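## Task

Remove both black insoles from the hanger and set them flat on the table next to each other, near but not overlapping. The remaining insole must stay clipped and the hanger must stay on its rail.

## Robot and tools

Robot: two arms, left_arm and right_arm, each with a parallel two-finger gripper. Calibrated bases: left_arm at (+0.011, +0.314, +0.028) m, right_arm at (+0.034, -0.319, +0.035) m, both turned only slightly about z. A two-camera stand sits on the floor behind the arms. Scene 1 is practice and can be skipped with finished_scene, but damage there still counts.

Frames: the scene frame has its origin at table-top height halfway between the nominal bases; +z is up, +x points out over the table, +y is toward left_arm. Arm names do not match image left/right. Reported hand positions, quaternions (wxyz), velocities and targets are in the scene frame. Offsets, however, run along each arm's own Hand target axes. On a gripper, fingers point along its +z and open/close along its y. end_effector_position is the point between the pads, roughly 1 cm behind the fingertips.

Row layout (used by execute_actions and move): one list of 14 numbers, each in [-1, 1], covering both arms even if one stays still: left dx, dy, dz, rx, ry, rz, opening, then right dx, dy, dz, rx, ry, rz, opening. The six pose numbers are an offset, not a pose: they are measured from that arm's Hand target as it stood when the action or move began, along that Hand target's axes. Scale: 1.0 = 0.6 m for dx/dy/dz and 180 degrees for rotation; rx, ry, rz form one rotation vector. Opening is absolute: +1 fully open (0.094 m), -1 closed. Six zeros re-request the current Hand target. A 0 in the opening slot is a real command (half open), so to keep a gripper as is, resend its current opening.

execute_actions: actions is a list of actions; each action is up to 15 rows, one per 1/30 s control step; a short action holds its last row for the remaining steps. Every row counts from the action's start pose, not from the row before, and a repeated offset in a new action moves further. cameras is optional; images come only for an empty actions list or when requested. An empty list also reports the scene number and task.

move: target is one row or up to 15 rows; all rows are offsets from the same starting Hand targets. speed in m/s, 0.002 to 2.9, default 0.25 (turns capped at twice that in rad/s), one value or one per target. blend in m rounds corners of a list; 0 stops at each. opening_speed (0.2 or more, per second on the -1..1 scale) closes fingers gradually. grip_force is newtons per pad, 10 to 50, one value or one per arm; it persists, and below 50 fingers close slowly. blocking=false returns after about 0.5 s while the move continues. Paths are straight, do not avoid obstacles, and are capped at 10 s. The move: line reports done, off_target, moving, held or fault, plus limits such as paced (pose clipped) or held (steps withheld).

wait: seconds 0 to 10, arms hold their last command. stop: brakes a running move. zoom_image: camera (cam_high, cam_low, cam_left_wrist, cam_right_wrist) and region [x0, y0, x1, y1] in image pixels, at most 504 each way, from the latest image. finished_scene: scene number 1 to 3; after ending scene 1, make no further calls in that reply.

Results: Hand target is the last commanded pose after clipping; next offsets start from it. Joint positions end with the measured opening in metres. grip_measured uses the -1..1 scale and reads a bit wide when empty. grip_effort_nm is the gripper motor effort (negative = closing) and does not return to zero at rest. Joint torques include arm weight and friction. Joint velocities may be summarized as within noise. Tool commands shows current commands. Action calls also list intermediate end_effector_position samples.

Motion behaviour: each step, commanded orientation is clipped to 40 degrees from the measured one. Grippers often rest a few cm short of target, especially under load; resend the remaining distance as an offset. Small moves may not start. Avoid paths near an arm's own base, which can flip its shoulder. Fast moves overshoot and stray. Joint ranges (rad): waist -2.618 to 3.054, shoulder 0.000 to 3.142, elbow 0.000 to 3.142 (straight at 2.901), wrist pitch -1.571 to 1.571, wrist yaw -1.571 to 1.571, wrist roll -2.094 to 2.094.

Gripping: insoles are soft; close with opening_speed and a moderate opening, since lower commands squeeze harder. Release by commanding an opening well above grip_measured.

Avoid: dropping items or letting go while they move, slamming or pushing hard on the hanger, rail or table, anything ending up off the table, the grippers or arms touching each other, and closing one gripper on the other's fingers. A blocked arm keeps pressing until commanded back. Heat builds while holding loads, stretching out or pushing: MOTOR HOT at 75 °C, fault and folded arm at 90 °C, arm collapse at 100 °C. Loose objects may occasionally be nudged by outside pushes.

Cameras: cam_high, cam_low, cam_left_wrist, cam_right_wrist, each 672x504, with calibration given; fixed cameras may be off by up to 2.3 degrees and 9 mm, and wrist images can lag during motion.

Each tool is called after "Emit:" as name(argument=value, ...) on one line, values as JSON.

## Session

Emit:
execute_actions(actions=[], cameras=["cam_high","cam_low"])

Emit:
zoom_image(camera="cam_high", region=[190, 120, 480, 420])

Emit:
zoom_image(camera="cam_low", region=[230, 80, 510, 300])

Scene clock: 0.00 s.
left_arm: end_effector_position=(+0.4051, +0.3104, +0.1436) grip_measured=+1.000 grip_effort_nm=n/a end_effector_quat_wxyz=(+0.627, -0.028, +0.779, +0.020) | right_arm: end_effector_position=(+0.4401, -0.2983, +0.1610) grip_measured=+1.000 grip_effort_nm=n/a end_effector_quat_wxyz=(+0.636, +0.007, +0.771, -0.022)
Joint positions: left_arm=[-0.092 1.549 0.306 1.026 -0.136 -0.034 0.094] | right_arm=[0.088 1.574 0.358 1.024 0.157 0.006 0.094]
Joint velocities: within noise
Joint torques (N m): no reading
Heat: left arm: 26 °C; right arm: 28 °C.
Hand target: left_arm +0.4068, +0.3103, +0.1484; +0.632, -0.028, +0.774, +0.019 | right_arm +0.4403, -0.2984, +0.1610; +0.635, +0.007, +0.772, -0.022
Tool commands: left_gripper/opening=+1.0 right_gripper/opening=+1.0
Images, in order (width x height): cam_high 672x504, cam_low 672x504.

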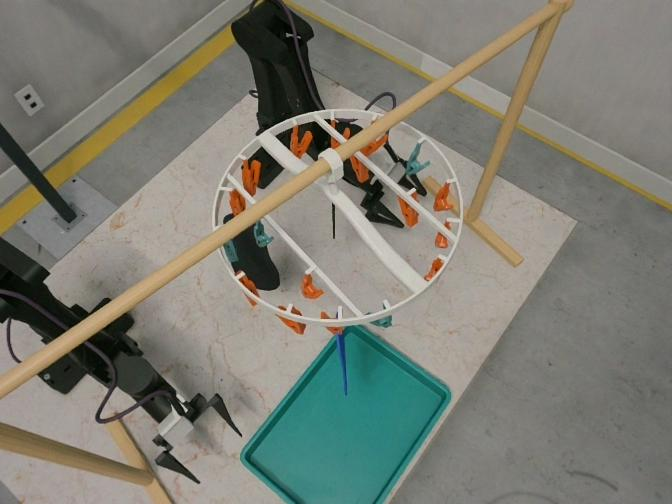

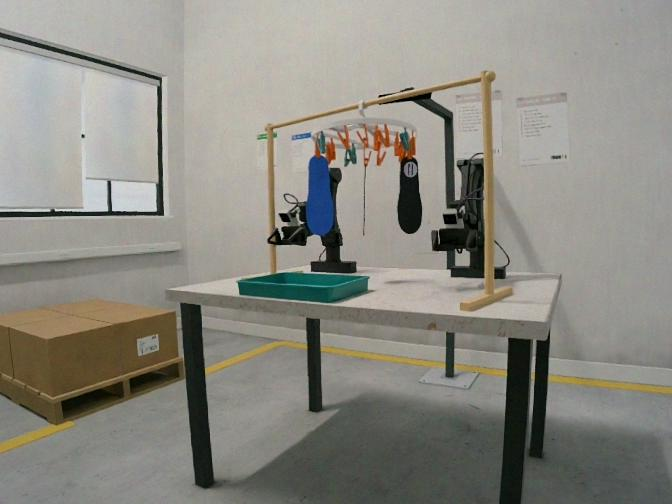

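Scaled by 1.680 from the camera's 672x504 image, which has a finer 960x720 frame.

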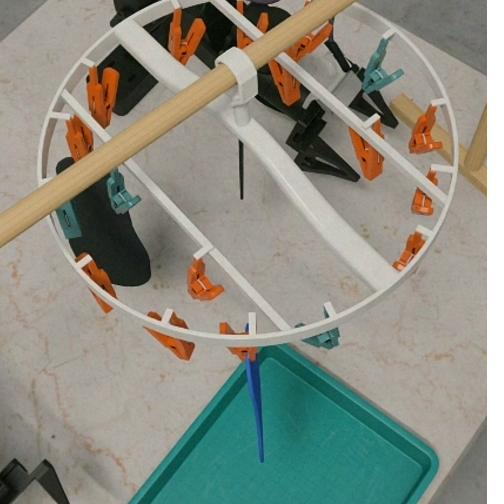

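Scaled by 1.800 from the camera's 672x504 image, which has a finer 960x720 frame.

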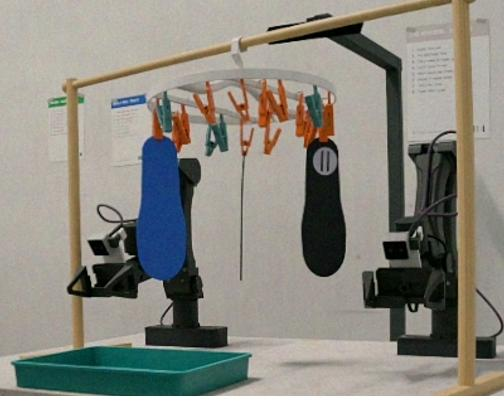

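Emit:
move(target=[-0.246,-0.189,-0.303,0.2812,-0.0589,0.0303,1,-0.204,0.411,-0.39,-0.1627,-0.0623,-0.008,1], speed=0.4, cameras=["cam_high","cam_left_wrist","cam_right_wrist"])

Scene clock: 25.90 s.
left_arm: end_effector_position=(+0.2676, +0.1876, +0.3156) grip_measured=+1.000 grip_effort_nm=-0.01 end_effector_quat_wxyz=(+0.639, +0.274, +0.658, -0.287) | right_arm: end_effector_position=(+0.2436, -0.0418, +0.3149) grip_measured=+1.000 grip_effort_nm=0.00 end_effector_quat_wxyz=(+0.687, -0.165, +0.687, +0.169)
Joint positions: left_arm=[0.015 0.656 0.469 0.16 0.851 -0.007 0.094] | right_arm=[1.285 1.042 0.533 0.512 0.837 0.004 0.094]
Joint torques (N m): left_arm=[0.55 -0.02 10.25 1.52 0.13 0.02] | right_arm=[0.29 -1.91 11.03 1.24 0.05 -0.07]
Heat: left arm: 30 °C; right arm: 29 °C.
Hand target: left_arm +0.2663, +0.1882, +0.3301; +0.648, +0.281, +0.649, -0.282 | right_arm +0.2441, -0.0400, +0.3198; +0.688, -0.165, +0.687, +0.165
Off the commanded pose: left_arm 0.015 m, 2 deg | right_arm 0.005 m, 1 deg.
move: off_target (left_arm)
camera_calibration:
cam_left_wrist: T_world_to_cam=[[-0.731855, -0.681333, 0.0131784, 0.321566], [-0.305332, 0.310562, -0.90018, 0.343742], [0.609229, -0.662825, -0.435319, 0.186834], [0, 0, 0, 1]] pos_world=[0.226471, 0.236179, 0.386524]
cam_right_wrist: T_world_to_cam=[[0.449989, -0.892942, -0.0128273, -0.14328], [-0.389771, -0.183457, -0.902453, 0.411345], [0.803485, 0.411094, -0.430597, 0.0448348], [0, 0, 0, 1]] pos_world=[0.18878, -0.0709076, 0.388687]
Images, in order (width x height): cam_high 672x504, cam_left_wrist 672x504, cam_right_wrist 672x504.

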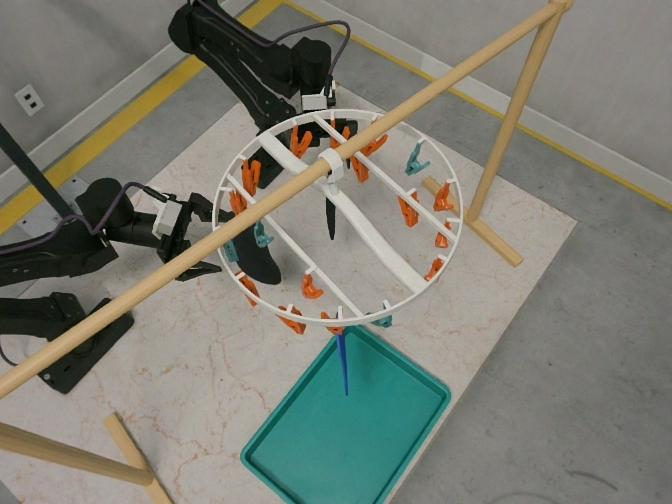

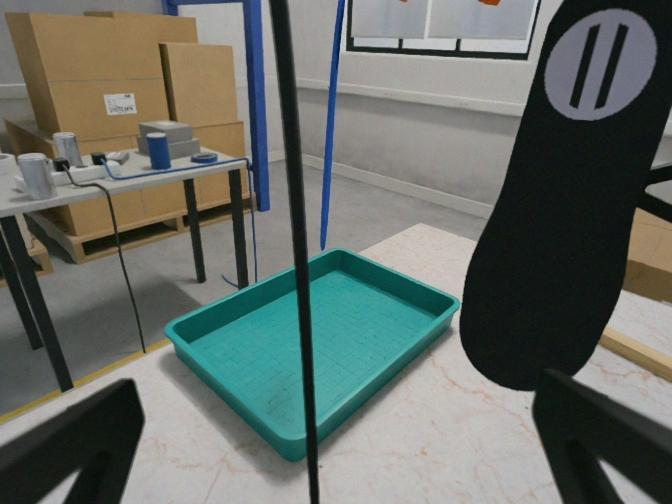

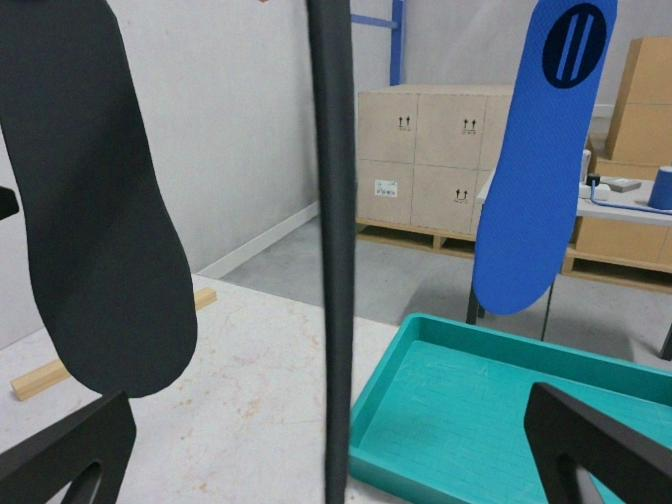

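Emit:
zoom_image(camera="cam_left_wrist", region=[240, 225, 360, 345])

Emit:
zoom_image(camera="cam_right_wrist", region=[280, 225, 400, 345])

Scaled by 4.200 from the camera's 672x504 image, which has a finer 960x720 frame.

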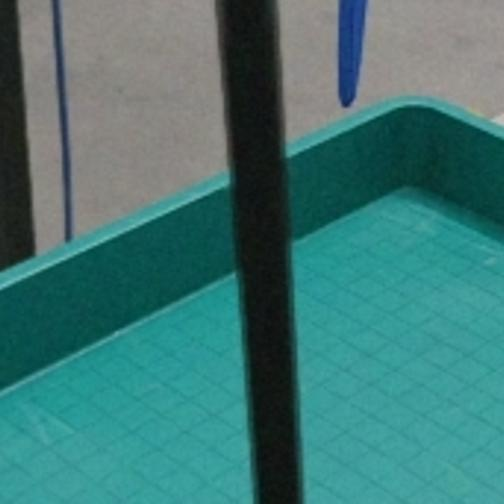

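Scaled by 4.200 from the camera's 672x504 image, which has a finer 960x720 frame.

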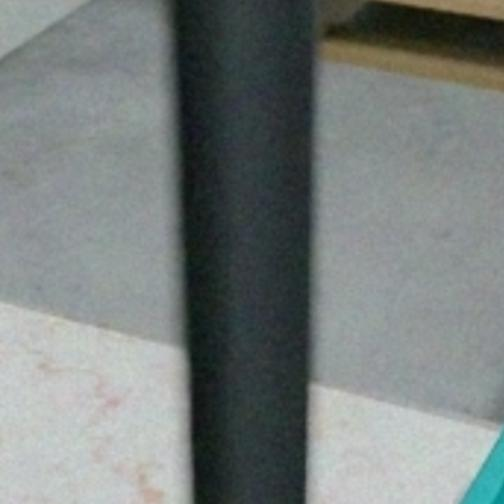

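Emit:
move(target=[[0,0.0235,0.097,-0.028,0,0,1,0,0,0.055,0,0,0,1],[0,0.0235,0.097,-0.028,0,0,-1,0,0,0.055,0,0,0,-1]], grip_force=48, speed=0.2, cameras=["cam_left_wrist","cam_right_wrist"])

Scene clock: 44.83 s.
left_arm: end_effector_position=(+0.3135, +0.1577, +0.3100) grip_measured=-0.952 grip_effort_nm=-0.93 end_effector_quat_wxyz=(+0.643, +0.248, +0.678, -0.257) | right_arm: end_effector_position=(+0.2716, -0.0288, +0.3117) grip_measured=-0.968 grip_effort_nm=-0.88 end_effector_quat_wxyz=(+0.685, -0.167, +0.691, +0.161)
Joint positions: left_arm=[-0.233 0.875 0.524 0.304 0.516 -0.007 0.002] | right_arm=[1.184 1.153 0.59 0.548 0.746 0.004 0.001]
Joint torques (N m): left_arm=[-0.73 -0.7 10.62 1.96 -0.05 0.02] | right_arm=[-0.4 -2.66 11.12 1.45 -0.08 -0.07]
Heat: left arm: 31 °C; right arm: 30 °C.
Hand target: left_arm +0.3163, +0.1553, +0.3301; +0.660, +0.253, +0.661, -0.253 | right_arm +0.2735, -0.0250, +0.3199; +0.688, -0.165, +0.687, +0.165
Off the commanded pose: left_arm 0.020 m, 3 deg | right_arm 0.009 m, 1 deg.
grip_force (N): 48, 48
move: off_target (left_arm); target 2's new opening was sent with left_arm's hand 0.020 m and 3 deg from that target
camera_calibration:
cam_left_wrist: T_world_to_cam=[[-0.670382, -0.741835, 0.0163978, 0.324067], [-0.34859, 0.295351, -0.889524, 0.374694], [0.655037, -0.602037, -0.456594, 0.119201], [0, 0, 0, 1]] pos_world=[0.269782, 0.201501, 0.382412]
cam_right_wrist: T_world_to_cam=[[0.440687, -0.897661, -0.000330119, -0.145755], [-0.397085, -0.194611, -0.896911, 0.421645], [0.805058, 0.395389, -0.44221, 0.0183308], [0, 0, 0, 1]] pos_world=[0.216904, -0.0560296, 0.386236]
Images, in order (width x height): cam_left_wrist 672x504, cam_right_wrist 672x504.

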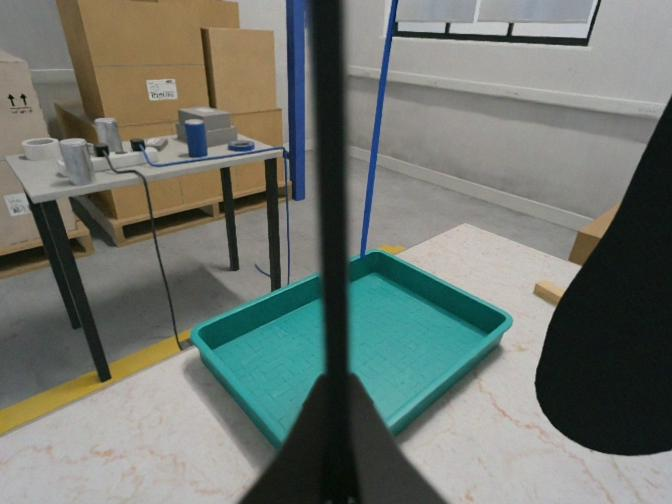

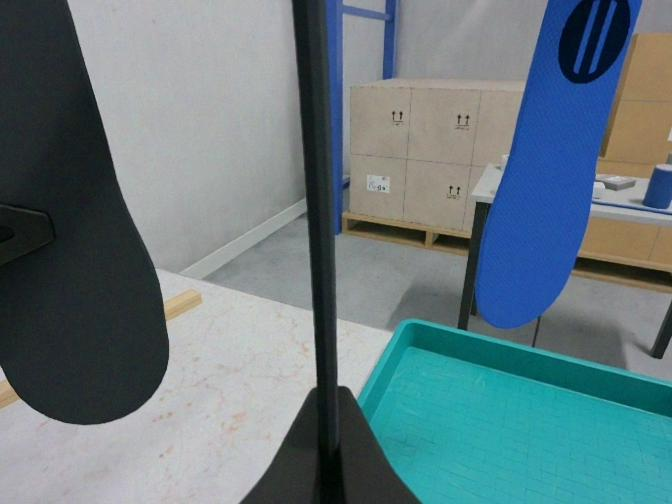

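Emit:
move(target=[[0,0,0,0,0,0,-1,0,0,0,0,0,0,-0.7],[0,0,0,0,0,0,-1,0,0,0.03,0,0,0,-0.7],[0,0,0,0,0,0,-1,0,0,0.03,0,0,0,-1]], speed=0.1, cameras=["cam_right_wrist"])

Scene clock: 50.77 s.
left_arm: end_effector_position=(+0.3135, +0.1577, +0.3100) grip_measured=-0.953 grip_effort_nm=-1.01 end_effector_quat_wxyz=(+0.643, +0.248, +0.678, -0.257) | right_arm: end_effector_position=(+0.2871, -0.0206, +0.3121) grip_measured=-0.968 grip_effort_nm=-0.89 end_effector_quat_wxyz=(+0.685, -0.167, +0.691, +0.161)
Joint positions: left_arm=[-0.233 0.875 0.524 0.304 0.516 -0.007 0.002] | right_arm=[1.134 1.216 0.628 0.574 0.695 0.004 0.001]
Joint torques (N m): left_arm=[-0.75 -0.7 10.58 1.96 -0.05 0.03] | right_arm=[-0.46 -3.17 11.07 1.47 -0.08 -0.05]
Heat: left arm: 30 °C; right arm: 30 °C.
Hand target: left_arm +0.3163, +0.1553, +0.3301; +0.660, +0.253, +0.661, -0.253 | right_arm +0.2895, -0.0167, +0.3200; +0.688, -0.165, +0.687, +0.165
Off the commanded pose: left_arm 0.020 m, 3 deg | right_arm 0.009 m, 1 deg.
grip_force (N): 48, 48
move: off_target (left_arm)
camera_calibration:
cam_right_wrist: T_world_to_cam=[[0.44098, -0.897516, -0.00142308, -0.144996], [-0.39744, -0.193854, -0.896918, 0.429986], [0.804722, 0.396089, -0.442194, 0.00289635], [0, 0, 0, 1]] pos_world=[0.232503, -0.047929, 0.386737]
Images, in order (width x height): cam_right_wrist 672x504.

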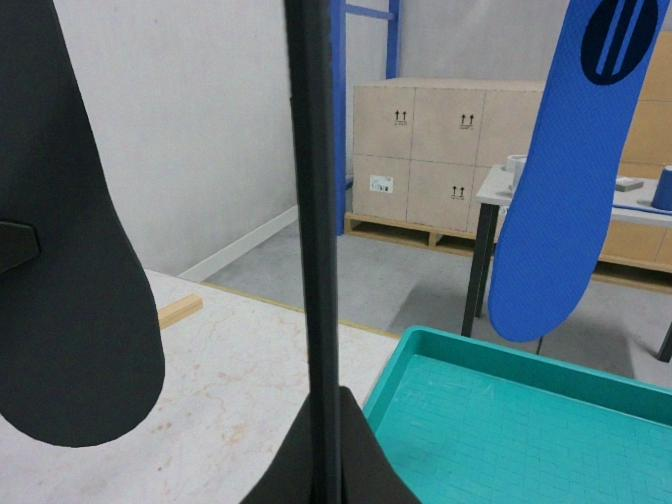

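Emit:
move(target=[0.217,0,0,0,0,0,-1,0.215,0,0,0,0,0,-1], speed=0.15, cameras=["cam_high","cam_low"])

Scene clock: 54.13 s.
left_arm: end_effector_position=(+0.3195, +0.1563, +0.2058) grip_measured=-0.954 grip_effort_nm=-1.00 end_effector_quat_wxyz=(+0.664, +0.253, +0.657, -0.250) | right_arm: end_effector_position=(+0.2918, -0.0174, +0.1996) grip_measured=-0.971 grip_effort_nm=-0.99 end_effector_quat_wxyz=(+0.693, -0.153, +0.683, +0.170)
Joint positions: left_arm=[-0.236 1.299 0.165 1.142 0.51 0.004 0.002] | right_arm=[1.125 1.685 0.374 1.336 0.693 0.004 0.001]
Joint torques (N m): left_arm=[-0.57 -1.69 3.92 1.95 -0.02 -0.06] | right_arm=[0.32 -4.57 4.71 1.44 -0.09 -0.07]
Heat: left arm: 30 °C; right arm: 30 °C.
Hand target: left_arm +0.3162, +0.1554, +0.1998; +0.660, +0.253, +0.661, -0.253 | right_arm +0.2896, -0.0168, +0.1910; +0.688, -0.165, +0.687, +0.165
Off the commanded pose: left_arm 0.007 m, 1 deg | right_arm 0.009 m, 2 deg.
grip_force (N): 48, 48
move: done
Images, in order (width x height): cam_high 672x504, cam_low 672x504.

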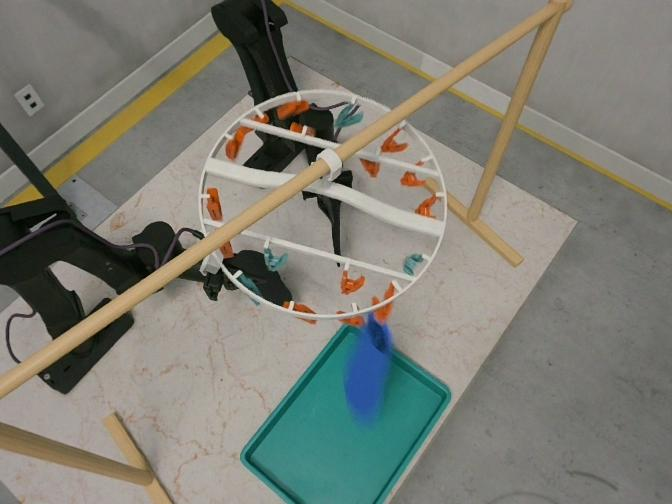

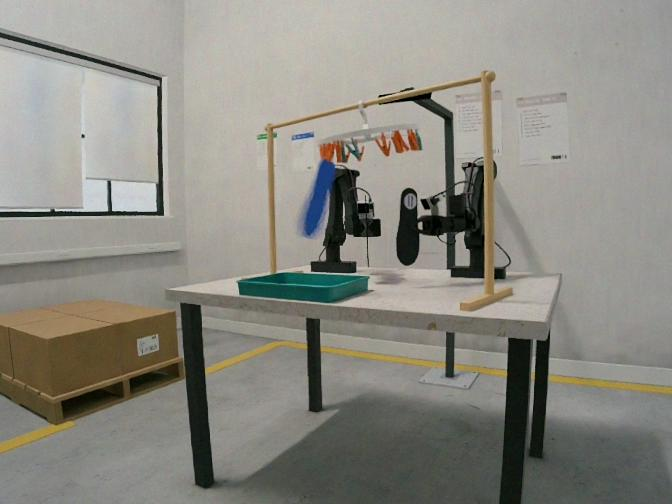

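Emit:
move(target=[[-0.083,0.02,-0.065,0.052,0.389,-0.3153,-1,-0.082,-0.116,-0.003,-0.113,0.427,0.267,-1],[0.192,-0.0457,-0.006,0.052,0.389,-0.3153,-1,0.177,0.0025,0.057,-0.113,0.427,0.267,-1],[0.312,-0.0543,0.002,0.139,0.331,-0.3813,-1,0.177,0.0025,0.057,-0.113,0.427,0.267,-1]], speed=[0.4,0.2,0.12], blend=[0.02,0.01,0], cameras=["all"])

Emit:
zoom_image(camera="cam_low", region=[310, 210, 450, 310])

Scene clock: 75.53 s.
left_arm: end_effector_position=(+0.2948, +0.1302, +0.0164) grip_measured=-0.954 grip_effort_nm=-1.00 end_effector_quat_wxyz=(-0.044, +0.066, +0.847, -0.526) | right_arm: end_effector_position=(+0.3222, +0.0016, +0.0932) grip_measured=-0.971 grip_effort_nm=-0.99 end_effector_quat_wxyz=(-0.019, -0.068, +0.920, +0.386)
Joint positions: left_arm=[-0.099 2.164 1.011 -0.58 1.105 0.175 0.002] | right_arm=[0.532 1.916 1.19 -0.436 -0.702 0.565 0.001]
Joint torques (N m): left_arm=[0.57 -5.91 3.28 0.34 0.62 0.07] | right_arm=[0.03 -8.69 6.39 0.8 -0.3 0.01]
Heat: left arm: 31 °C; right arm: 30 °C.
Hand target: left_arm +0.2950, +0.1304, +0.0127; -0.041, +0.065, +0.841, -0.536 | right_arm +0.3195, +0.0000, +0.0847; -0.027, -0.064, +0.922, +0.381
Off the commanded pose: left_arm 0.004 m, 1 deg | right_arm 0.009 m, 1 deg.
grip_force (N): 48, 48
move: done
camera_calibration:
cam_left_wrist: T_world_to_cam=[[-0.0787666, -0.43247, 0.898201, 0.0668491], [-0.835148, 0.52062, 0.177433, 0.211768], [-0.544356, -0.736156, -0.402184, 0.351039], [0, 0, 0, 1]] pos_world=[0.373214, 0.177079, 0.0435636]
cam_right_wrist: T_world_to_cam=[[0.104443, -0.700589, -0.70588, 0.0328962], [-0.856136, -0.424511, 0.294655, 0.288863], [-0.506086, 0.573554, -0.644137, 0.309902], [0, 0, 0, 1]] pos_world=[0.400707, -0.0320732, 0.137725]

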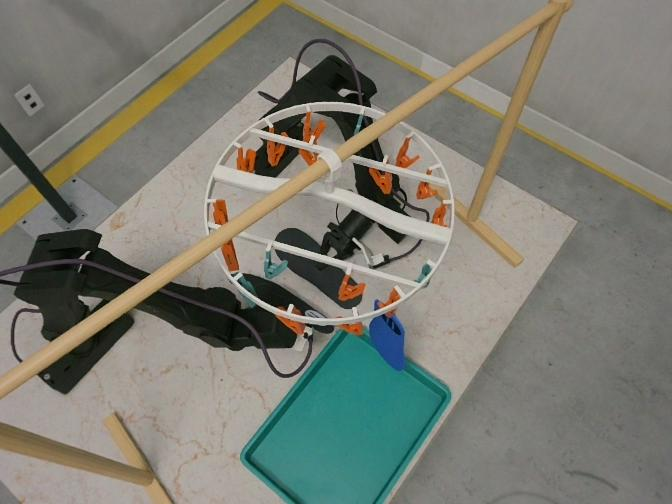

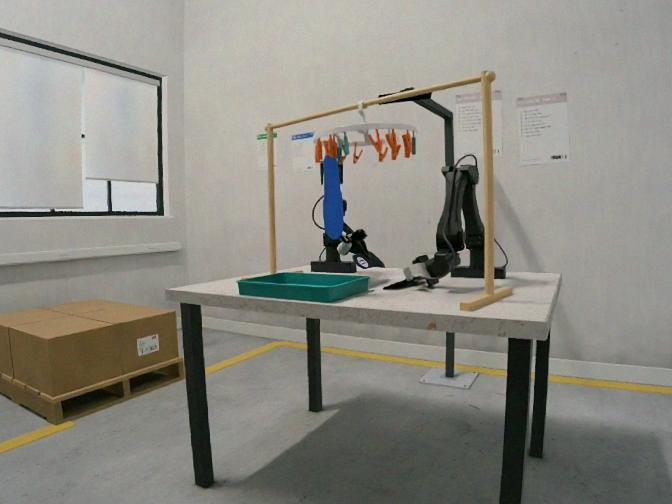

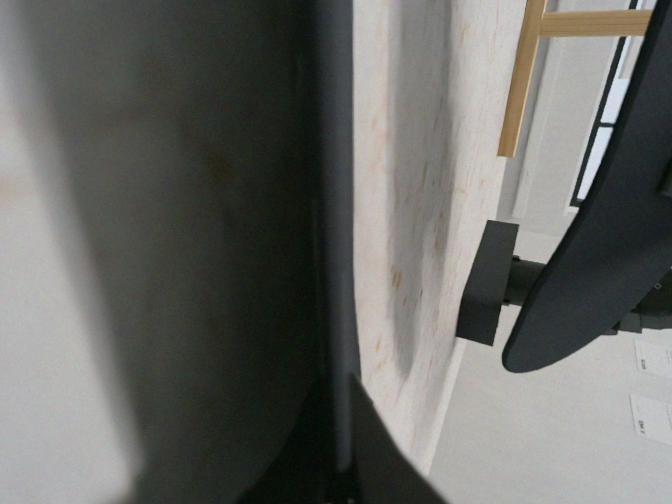

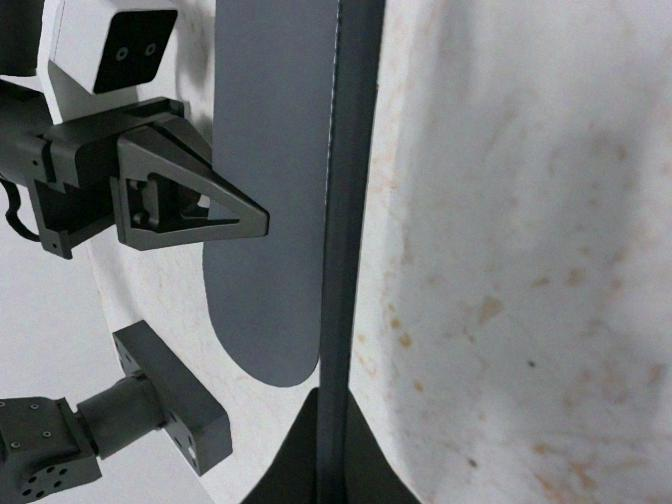

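Scaled by 3.600 from the camera's 672x504 image, which has a finer 960x720 frame.

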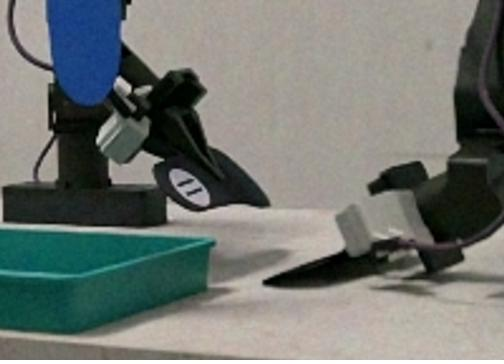

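Emit:
move(target=[[0,0,0,0,0,0,-0.75,0,0,0,0,0,0,-1],[0,0.0493,-0.1055,0,0,0,-0.75,0,0,0,0,0,0,-1],[0,0.0397,-0.203,0,0,0,-0.75,0,0,0,0,0,0,-1]], speed=[0.12,0.09,0.18], blend=[0,0.01,0], opening_speed=0.5, cameras=["cam_high","cam_left_wrist","cam_right_wrist"])

Emit:
zoom_image(camera="cam_high", region=[220, 200, 400, 340])

Scene clock: 81.77 s.
left_arm: end_effector_position=(+0.3104, +0.2496, +0.0457) grip_measured=-0.752 grip_effort_nm=0.08 end_effector_quat_wxyz=(-0.040, +0.062, +0.844, -0.532) | right_arm: end_effector_position=(+0.3222, +0.0016, +0.0932) grip_measured=-0.971 grip_effort_nm=-0.99 end_effector_quat_wxyz=(-0.019, -0.068, +0.920, +0.386)
Joint positions: left_arm=[0.269 2.299 1.332 -1.329 0.957 0.825 0.012] | right_arm=[0.532 1.916 1.19 -0.436 -0.702 0.565 0.001]
Joint torques (N m): left_arm=[-0.23 -6.52 5.49 -0.77 0.33 0.09] | right_arm=[0.03 -8.72 6.37 0.79 -0.31 0]
Heat: left arm: 30 °C; right arm: 29 °C.
Hand target: left_arm +0.3135, +0.2494, +0.0427; -0.041, +0.065, +0.841, -0.536 | right_arm +0.3195, +0.0000, +0.0847; -0.027, -0.064, +0.922, +0.381
Off the commanded pose: left_arm 0.004 m, 1 deg | right_arm 0.009 m, 1 deg.
grip_force (N): 48, 48
move: done
camera_calibration:
cam_left_wrist: T_world_to_cam=[[-0.0764418, -0.420157, 0.904226, 0.0893085], [-0.840975, 0.514362, 0.167908, 0.161232], [-0.535647, -0.747596, -0.39266, 0.458871], [0, 0, 0, 1]] pos_world=[0.388212, 0.297642, 0.0723529]
cam_right_wrist: T_world_to_cam=[[0.104443, -0.700589, -0.70588, 0.0328962], [-0.856136, -0.424511, 0.294655, 0.288863], [-0.506086, 0.573554, -0.644137, 0.309902], [0, 0, 0, 1]] pos_world=[0.400707, -0.0320732, 0.137725]
Images, in order (width x height): cam_high 672x504, cam_left_wrist 672x504, cam_right_wrist 672x504.

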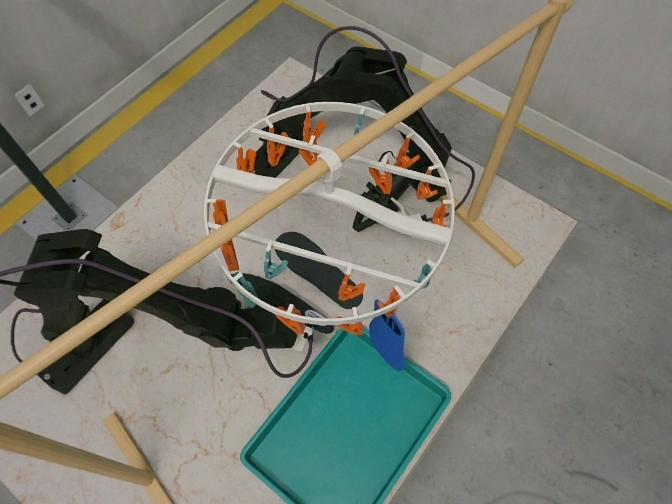

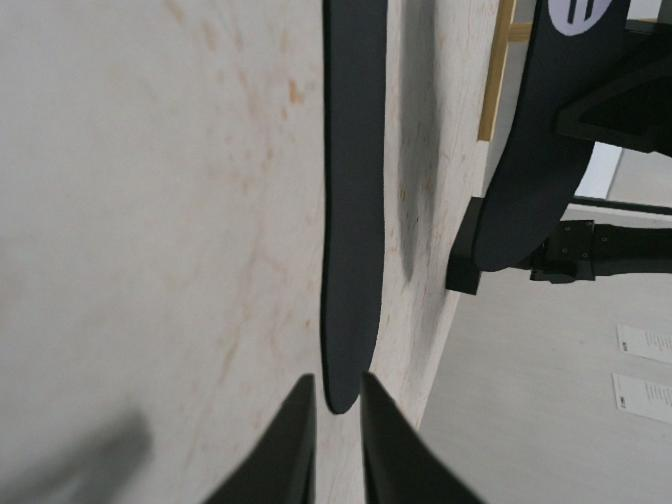

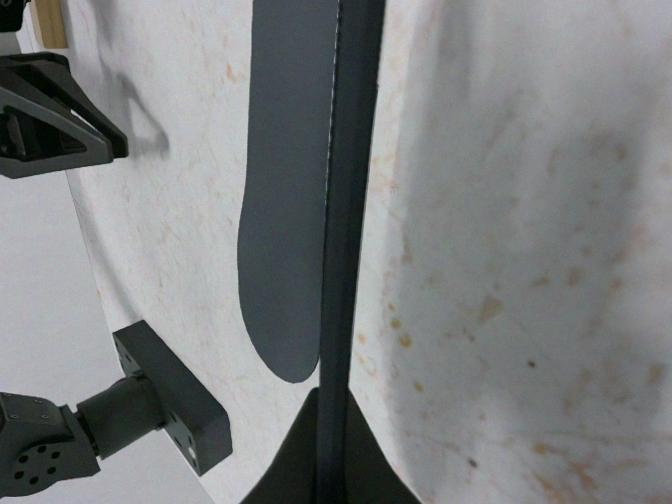

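Scaled by 2.800 from the camera's 672x504 image, which has a finer 960x720 frame.

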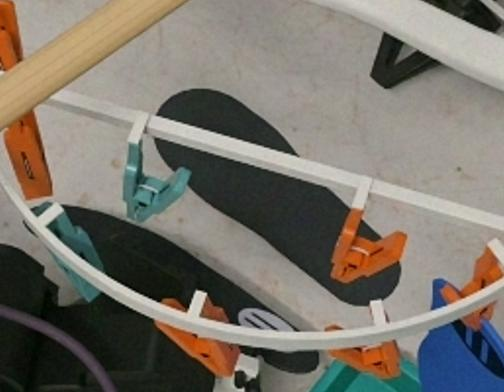

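Emit:
move(target=[0,0,0,0,0,0,-0.75,-0.006,-0.0533,0.1117,-0.1106,-0.0594,0.0416,-1], speed=0.12, cameras=["cam_left_wrist","cam_right_wrist"])

Scene clock: 97.13 s.
left_arm: end_effector_position=(+0.3103, +0.2495, +0.0458) grip_measured=-0.752 grip_effort_nm=0.08 end_effector_quat_wxyz=(-0.040, +0.062, +0.843, -0.532) | right_arm: end_effector_position=(+0.3282, +0.0268, +0.0267) grip_measured=-0.971 grip_effort_nm=-0.99 end_effector_quat_wxyz=(+0.039, +0.033, +0.838, +0.543)
Joint positions: left_arm=[0.269 2.299 1.332 -1.33 0.957 0.825 0.012] | right_arm=[0.55 2.175 0.787 0.776 -0.781 1.08 0.001]
Joint torques (N m): left_arm=[-0.24 -6.49 5.46 -0.75 0.33 0.08] | right_arm=[0.49 -7.87 3.86 1.29 -0.29 0]
Heat: left arm: 29 °C; right arm: 29 °C.
Hand target: left_arm +0.3136, +0.2494, +0.0427; -0.041, +0.065, +0.841, -0.536 | right_arm +0.3197, +0.0250, +0.0147; +0.024, +0.037, +0.843, +0.536
Off the commanded pose: left_arm 0.004 m, 1 deg | right_arm 0.015 m, 2 deg.
grip_force (N): 48, 48
move: off_target (right_arm)
camera_calibration:
cam_left_wrist: T_world_to_cam=[[-0.0761653, -0.419913, 0.904363, 0.0891105], [-0.84081, 0.514565, 0.16811, 0.161009], [-0.535945, -0.747593, -0.392259, 0.458903], [0, 0, 0, 1]] pos_world=[0.388112, 0.297642, 0.0723535]
cam_right_wrist: T_world_to_cam=[[-0.0221038, -0.417947, -0.908203, 0.0423918], [-0.940461, -0.299503, 0.160718, 0.352318], [-0.339181, 0.857682, -0.386443, 0.186401], [0, 0, 0, 1]] pos_world=[0.395502, -0.0366352, 0.0539101]
Images, in order (width x height): cam_left_wrist 672x504, cam_right_wrist 672x504.

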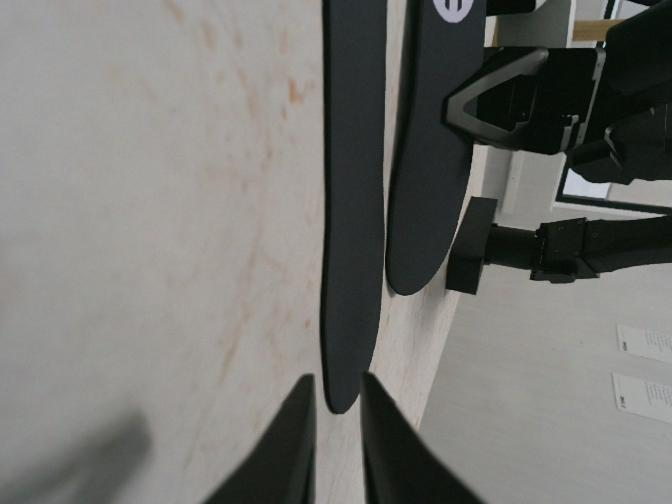

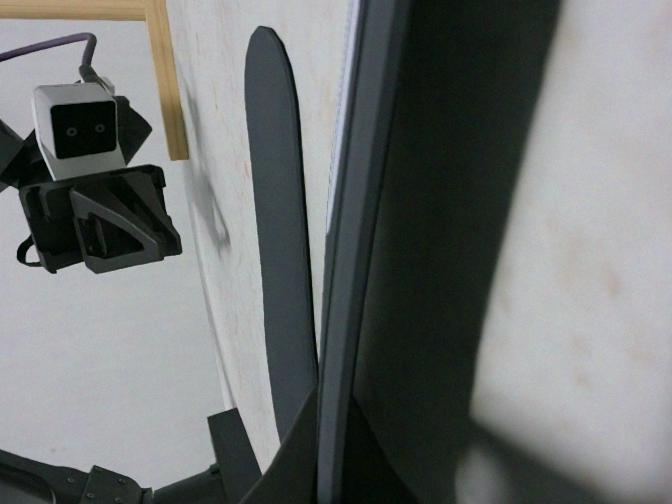

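Emit:
move(target=[[0,0,0,0,0,0,-0.75,0,-0.012,0.002,0,0,0,-1],[0,0,0,0,0,0,-0.75,0,-0.012,0.002,0,0,0,-0.75],[0,0,0,0,0,0,-0.75,0,-0.0583,-0.1057,0,0,0,-0.75],[0,0,0,0,0,0,-0.75,0,-0.041,-0.206,0,0,0,-0.75]], speed=[0.08,0.1,0.09,0.15], blend=[0,0,0.01,0], opening_speed=0.5, cameras=["cam_high","cam_left_wrist","cam_right_wrist"])

Emit:
zoom_image(camera="cam_high", region=[220, 200, 400, 340])

Scene clock: 105.67 s.
left_arm: end_effector_position=(+0.3103, +0.2495, +0.0458) grip_measured=-0.752 grip_effort_nm=0.08 end_effector_quat_wxyz=(-0.040, +0.062, +0.843, -0.532) | right_arm: end_effector_position=(+0.3045, -0.0992, +0.0350) grip_measured=-0.752 grip_effort_nm=0.10 end_effector_quat_wxyz=(+0.017, +0.050, +0.847, +0.528)
Joint positions: left_arm=[0.269 2.299 1.332 -1.33 0.957 0.825 0.012] | right_arm=[0.19 1.935 0.584 0.335 -1.025 0.654 0.012]
Joint torques (N m): left_arm=[-0.23 -6.52 5.52 -0.77 0.33 0.08] | right_arm=[-0.09 -9.26 6.41 0.72 -0.55 -0.11]
Heat: left arm: 29 °C; right arm: 29 °C.
Hand target: left_arm +0.3136, +0.2494, +0.0427; -0.041, +0.065, +0.841, -0.536 | right_arm +0.3090, -0.0969, +0.0447; +0.024, +0.037, +0.843, +0.536
Off the commanded pose: left_arm 0.005 m, 1 deg | right_arm 0.011 m, 2 deg.
grip_force (N): 48, 48
move: off_target (right_arm); target 2's new opening was sent with right_arm's hand 0.015 m and 2 deg from that target
camera_calibration:
cam_left_wrist: T_world_to_cam=[[-0.0761653, -0.419913, 0.904363, 0.0891105], [-0.84081, 0.514565, 0.16811, 0.161009], [-0.535945, -0.747593, -0.392259, 0.458903], [0, 0, 0, 1]] pos_world=[0.388112, 0.297642, 0.0723535]
cam_right_wrist: T_world_to_cam=[[-0.0740211, -0.445702, -0.892116, 0.00911709], [-0.930884, -0.290021, 0.222133, 0.286785], [-0.357737, 0.846899, -0.393429, 0.294476], [0, 0, 0, 1]] pos_world=[0.372983, -0.162154, 0.0602847]
Images, in order (width x height): cam_high 672x504, cam_left_wrist 672x504, cam_right_wrist 672x504.

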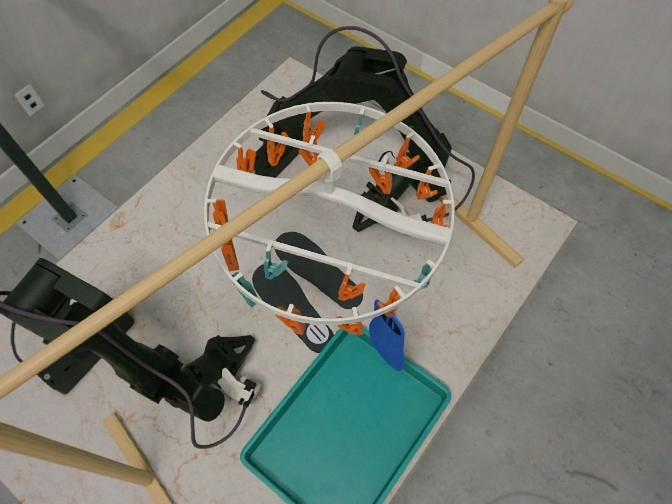

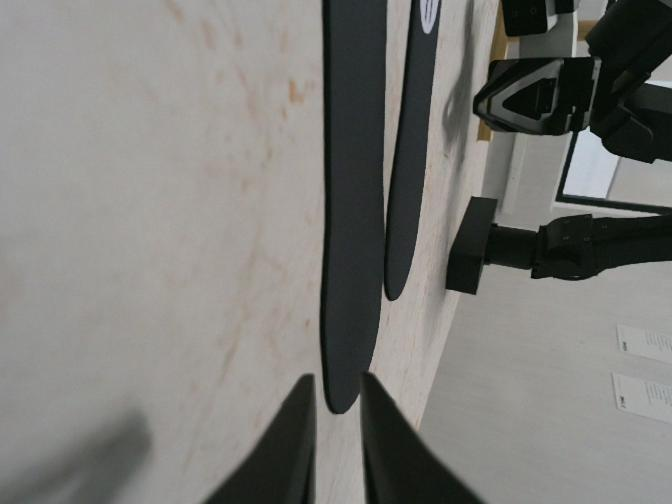

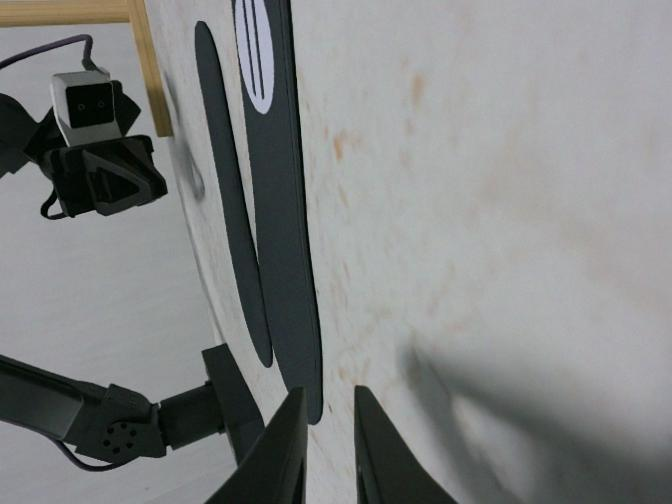

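Scaled by 2.800 from the camera's 672x504 image, which has a finer 960x720 frame.

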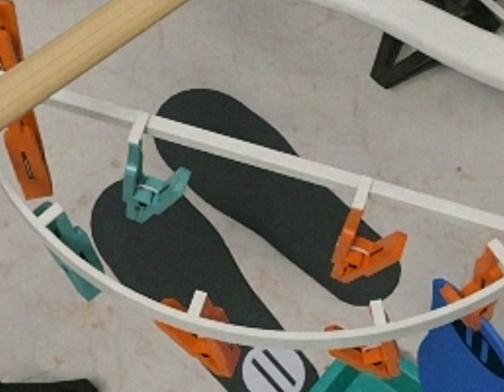

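Emit:
zoom_image(camera="cam_high", region=[280, 300, 360, 370])

Emit:
zoom_image(camera="cam_right_wrist", region=[200, 200, 340, 380])

Emit:
execute_actions(actions=[], cameras=["cam_low"])

Emit:
zoom_image(camera="cam_low", region=[330, 240, 430, 310])

Scaled by 6.300 from the camera's 672x504 image, which has a finer 960x720 frame.

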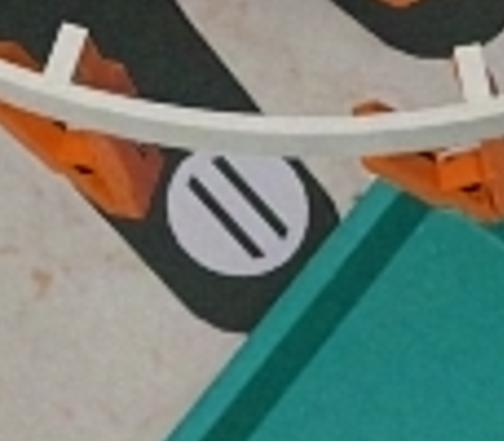

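Scaled by 2.800 from the camera's 672x504 image, which has a finer 960x720 frame.

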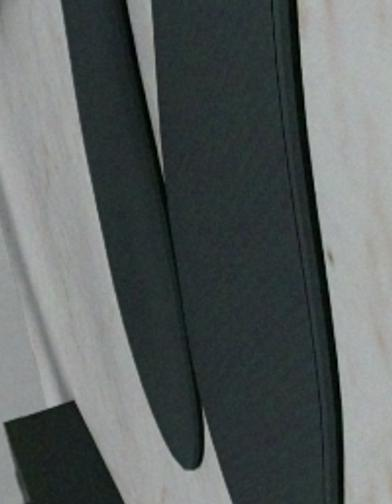

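Scene clock: 108.80 s.
left_arm: end_effector_position=(+0.3103, +0.2495, +0.0458) grip_measured=-0.752 grip_effort_nm=0.08 end_effector_quat_wxyz=(-0.040, +0.062, +0.843, -0.532) | right_arm: end_effector_position=(+0.3044, -0.0993, +0.0349) grip_measured=-0.752 grip_effort_nm=0.10 end_effector_quat_wxyz=(+0.017, +0.050, +0.847, +0.528)
Joint positions: left_arm=[0.269 2.299 1.332 -1.33 0.957 0.825 0.012] | right_arm=[0.19 1.935 0.584 0.334 -1.025 0.654 0.012]
Joint velocities: within noise
Joint torques (N m): left_arm=[-0.25 -6.48 5.49 -0.77 0.33 0.08] | right_arm=[-0.12 -9.26 6.39 0.74 -0.53 -0.11]
Heat: left arm: 29 °C; right arm: 29 °C.
Hand target: left_arm +0.3136, +0.2494, +0.0427; -0.041, +0.065, +0.841, -0.536 | right_arm +0.3090, -0.0969, +0.0447; +0.024, +0.037, +0.843, +0.536
Tool commands: left_gripper/opening=-0.75 right_gripper/opening=-0.75
Off the commanded pose: left_arm 0.005 m, 1 deg | right_arm 0.011 m, 2 deg.
grip_force (N): 48, 48
Images, in order (width x height): cam_low 672x504.

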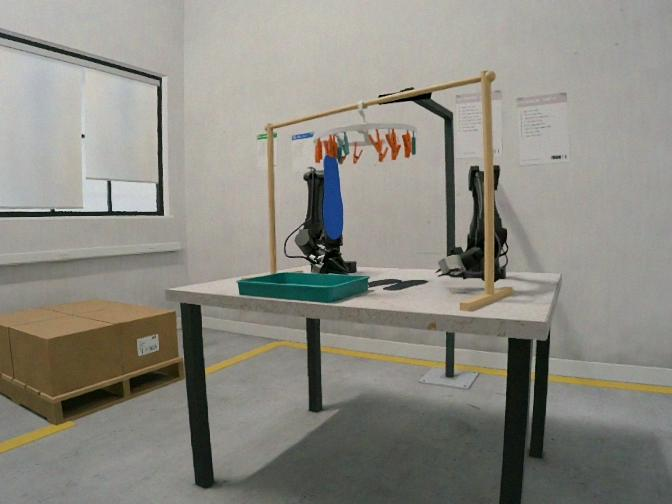

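Scaled by 5.040 from the camera's 672x504 image, which has a finer 960x720 frame.

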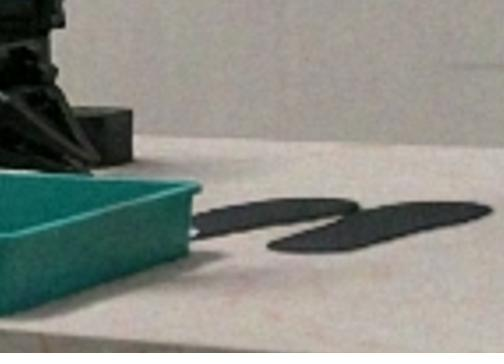

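Emit:
finished_scene(scene=3)

The scene is finished: the task was done.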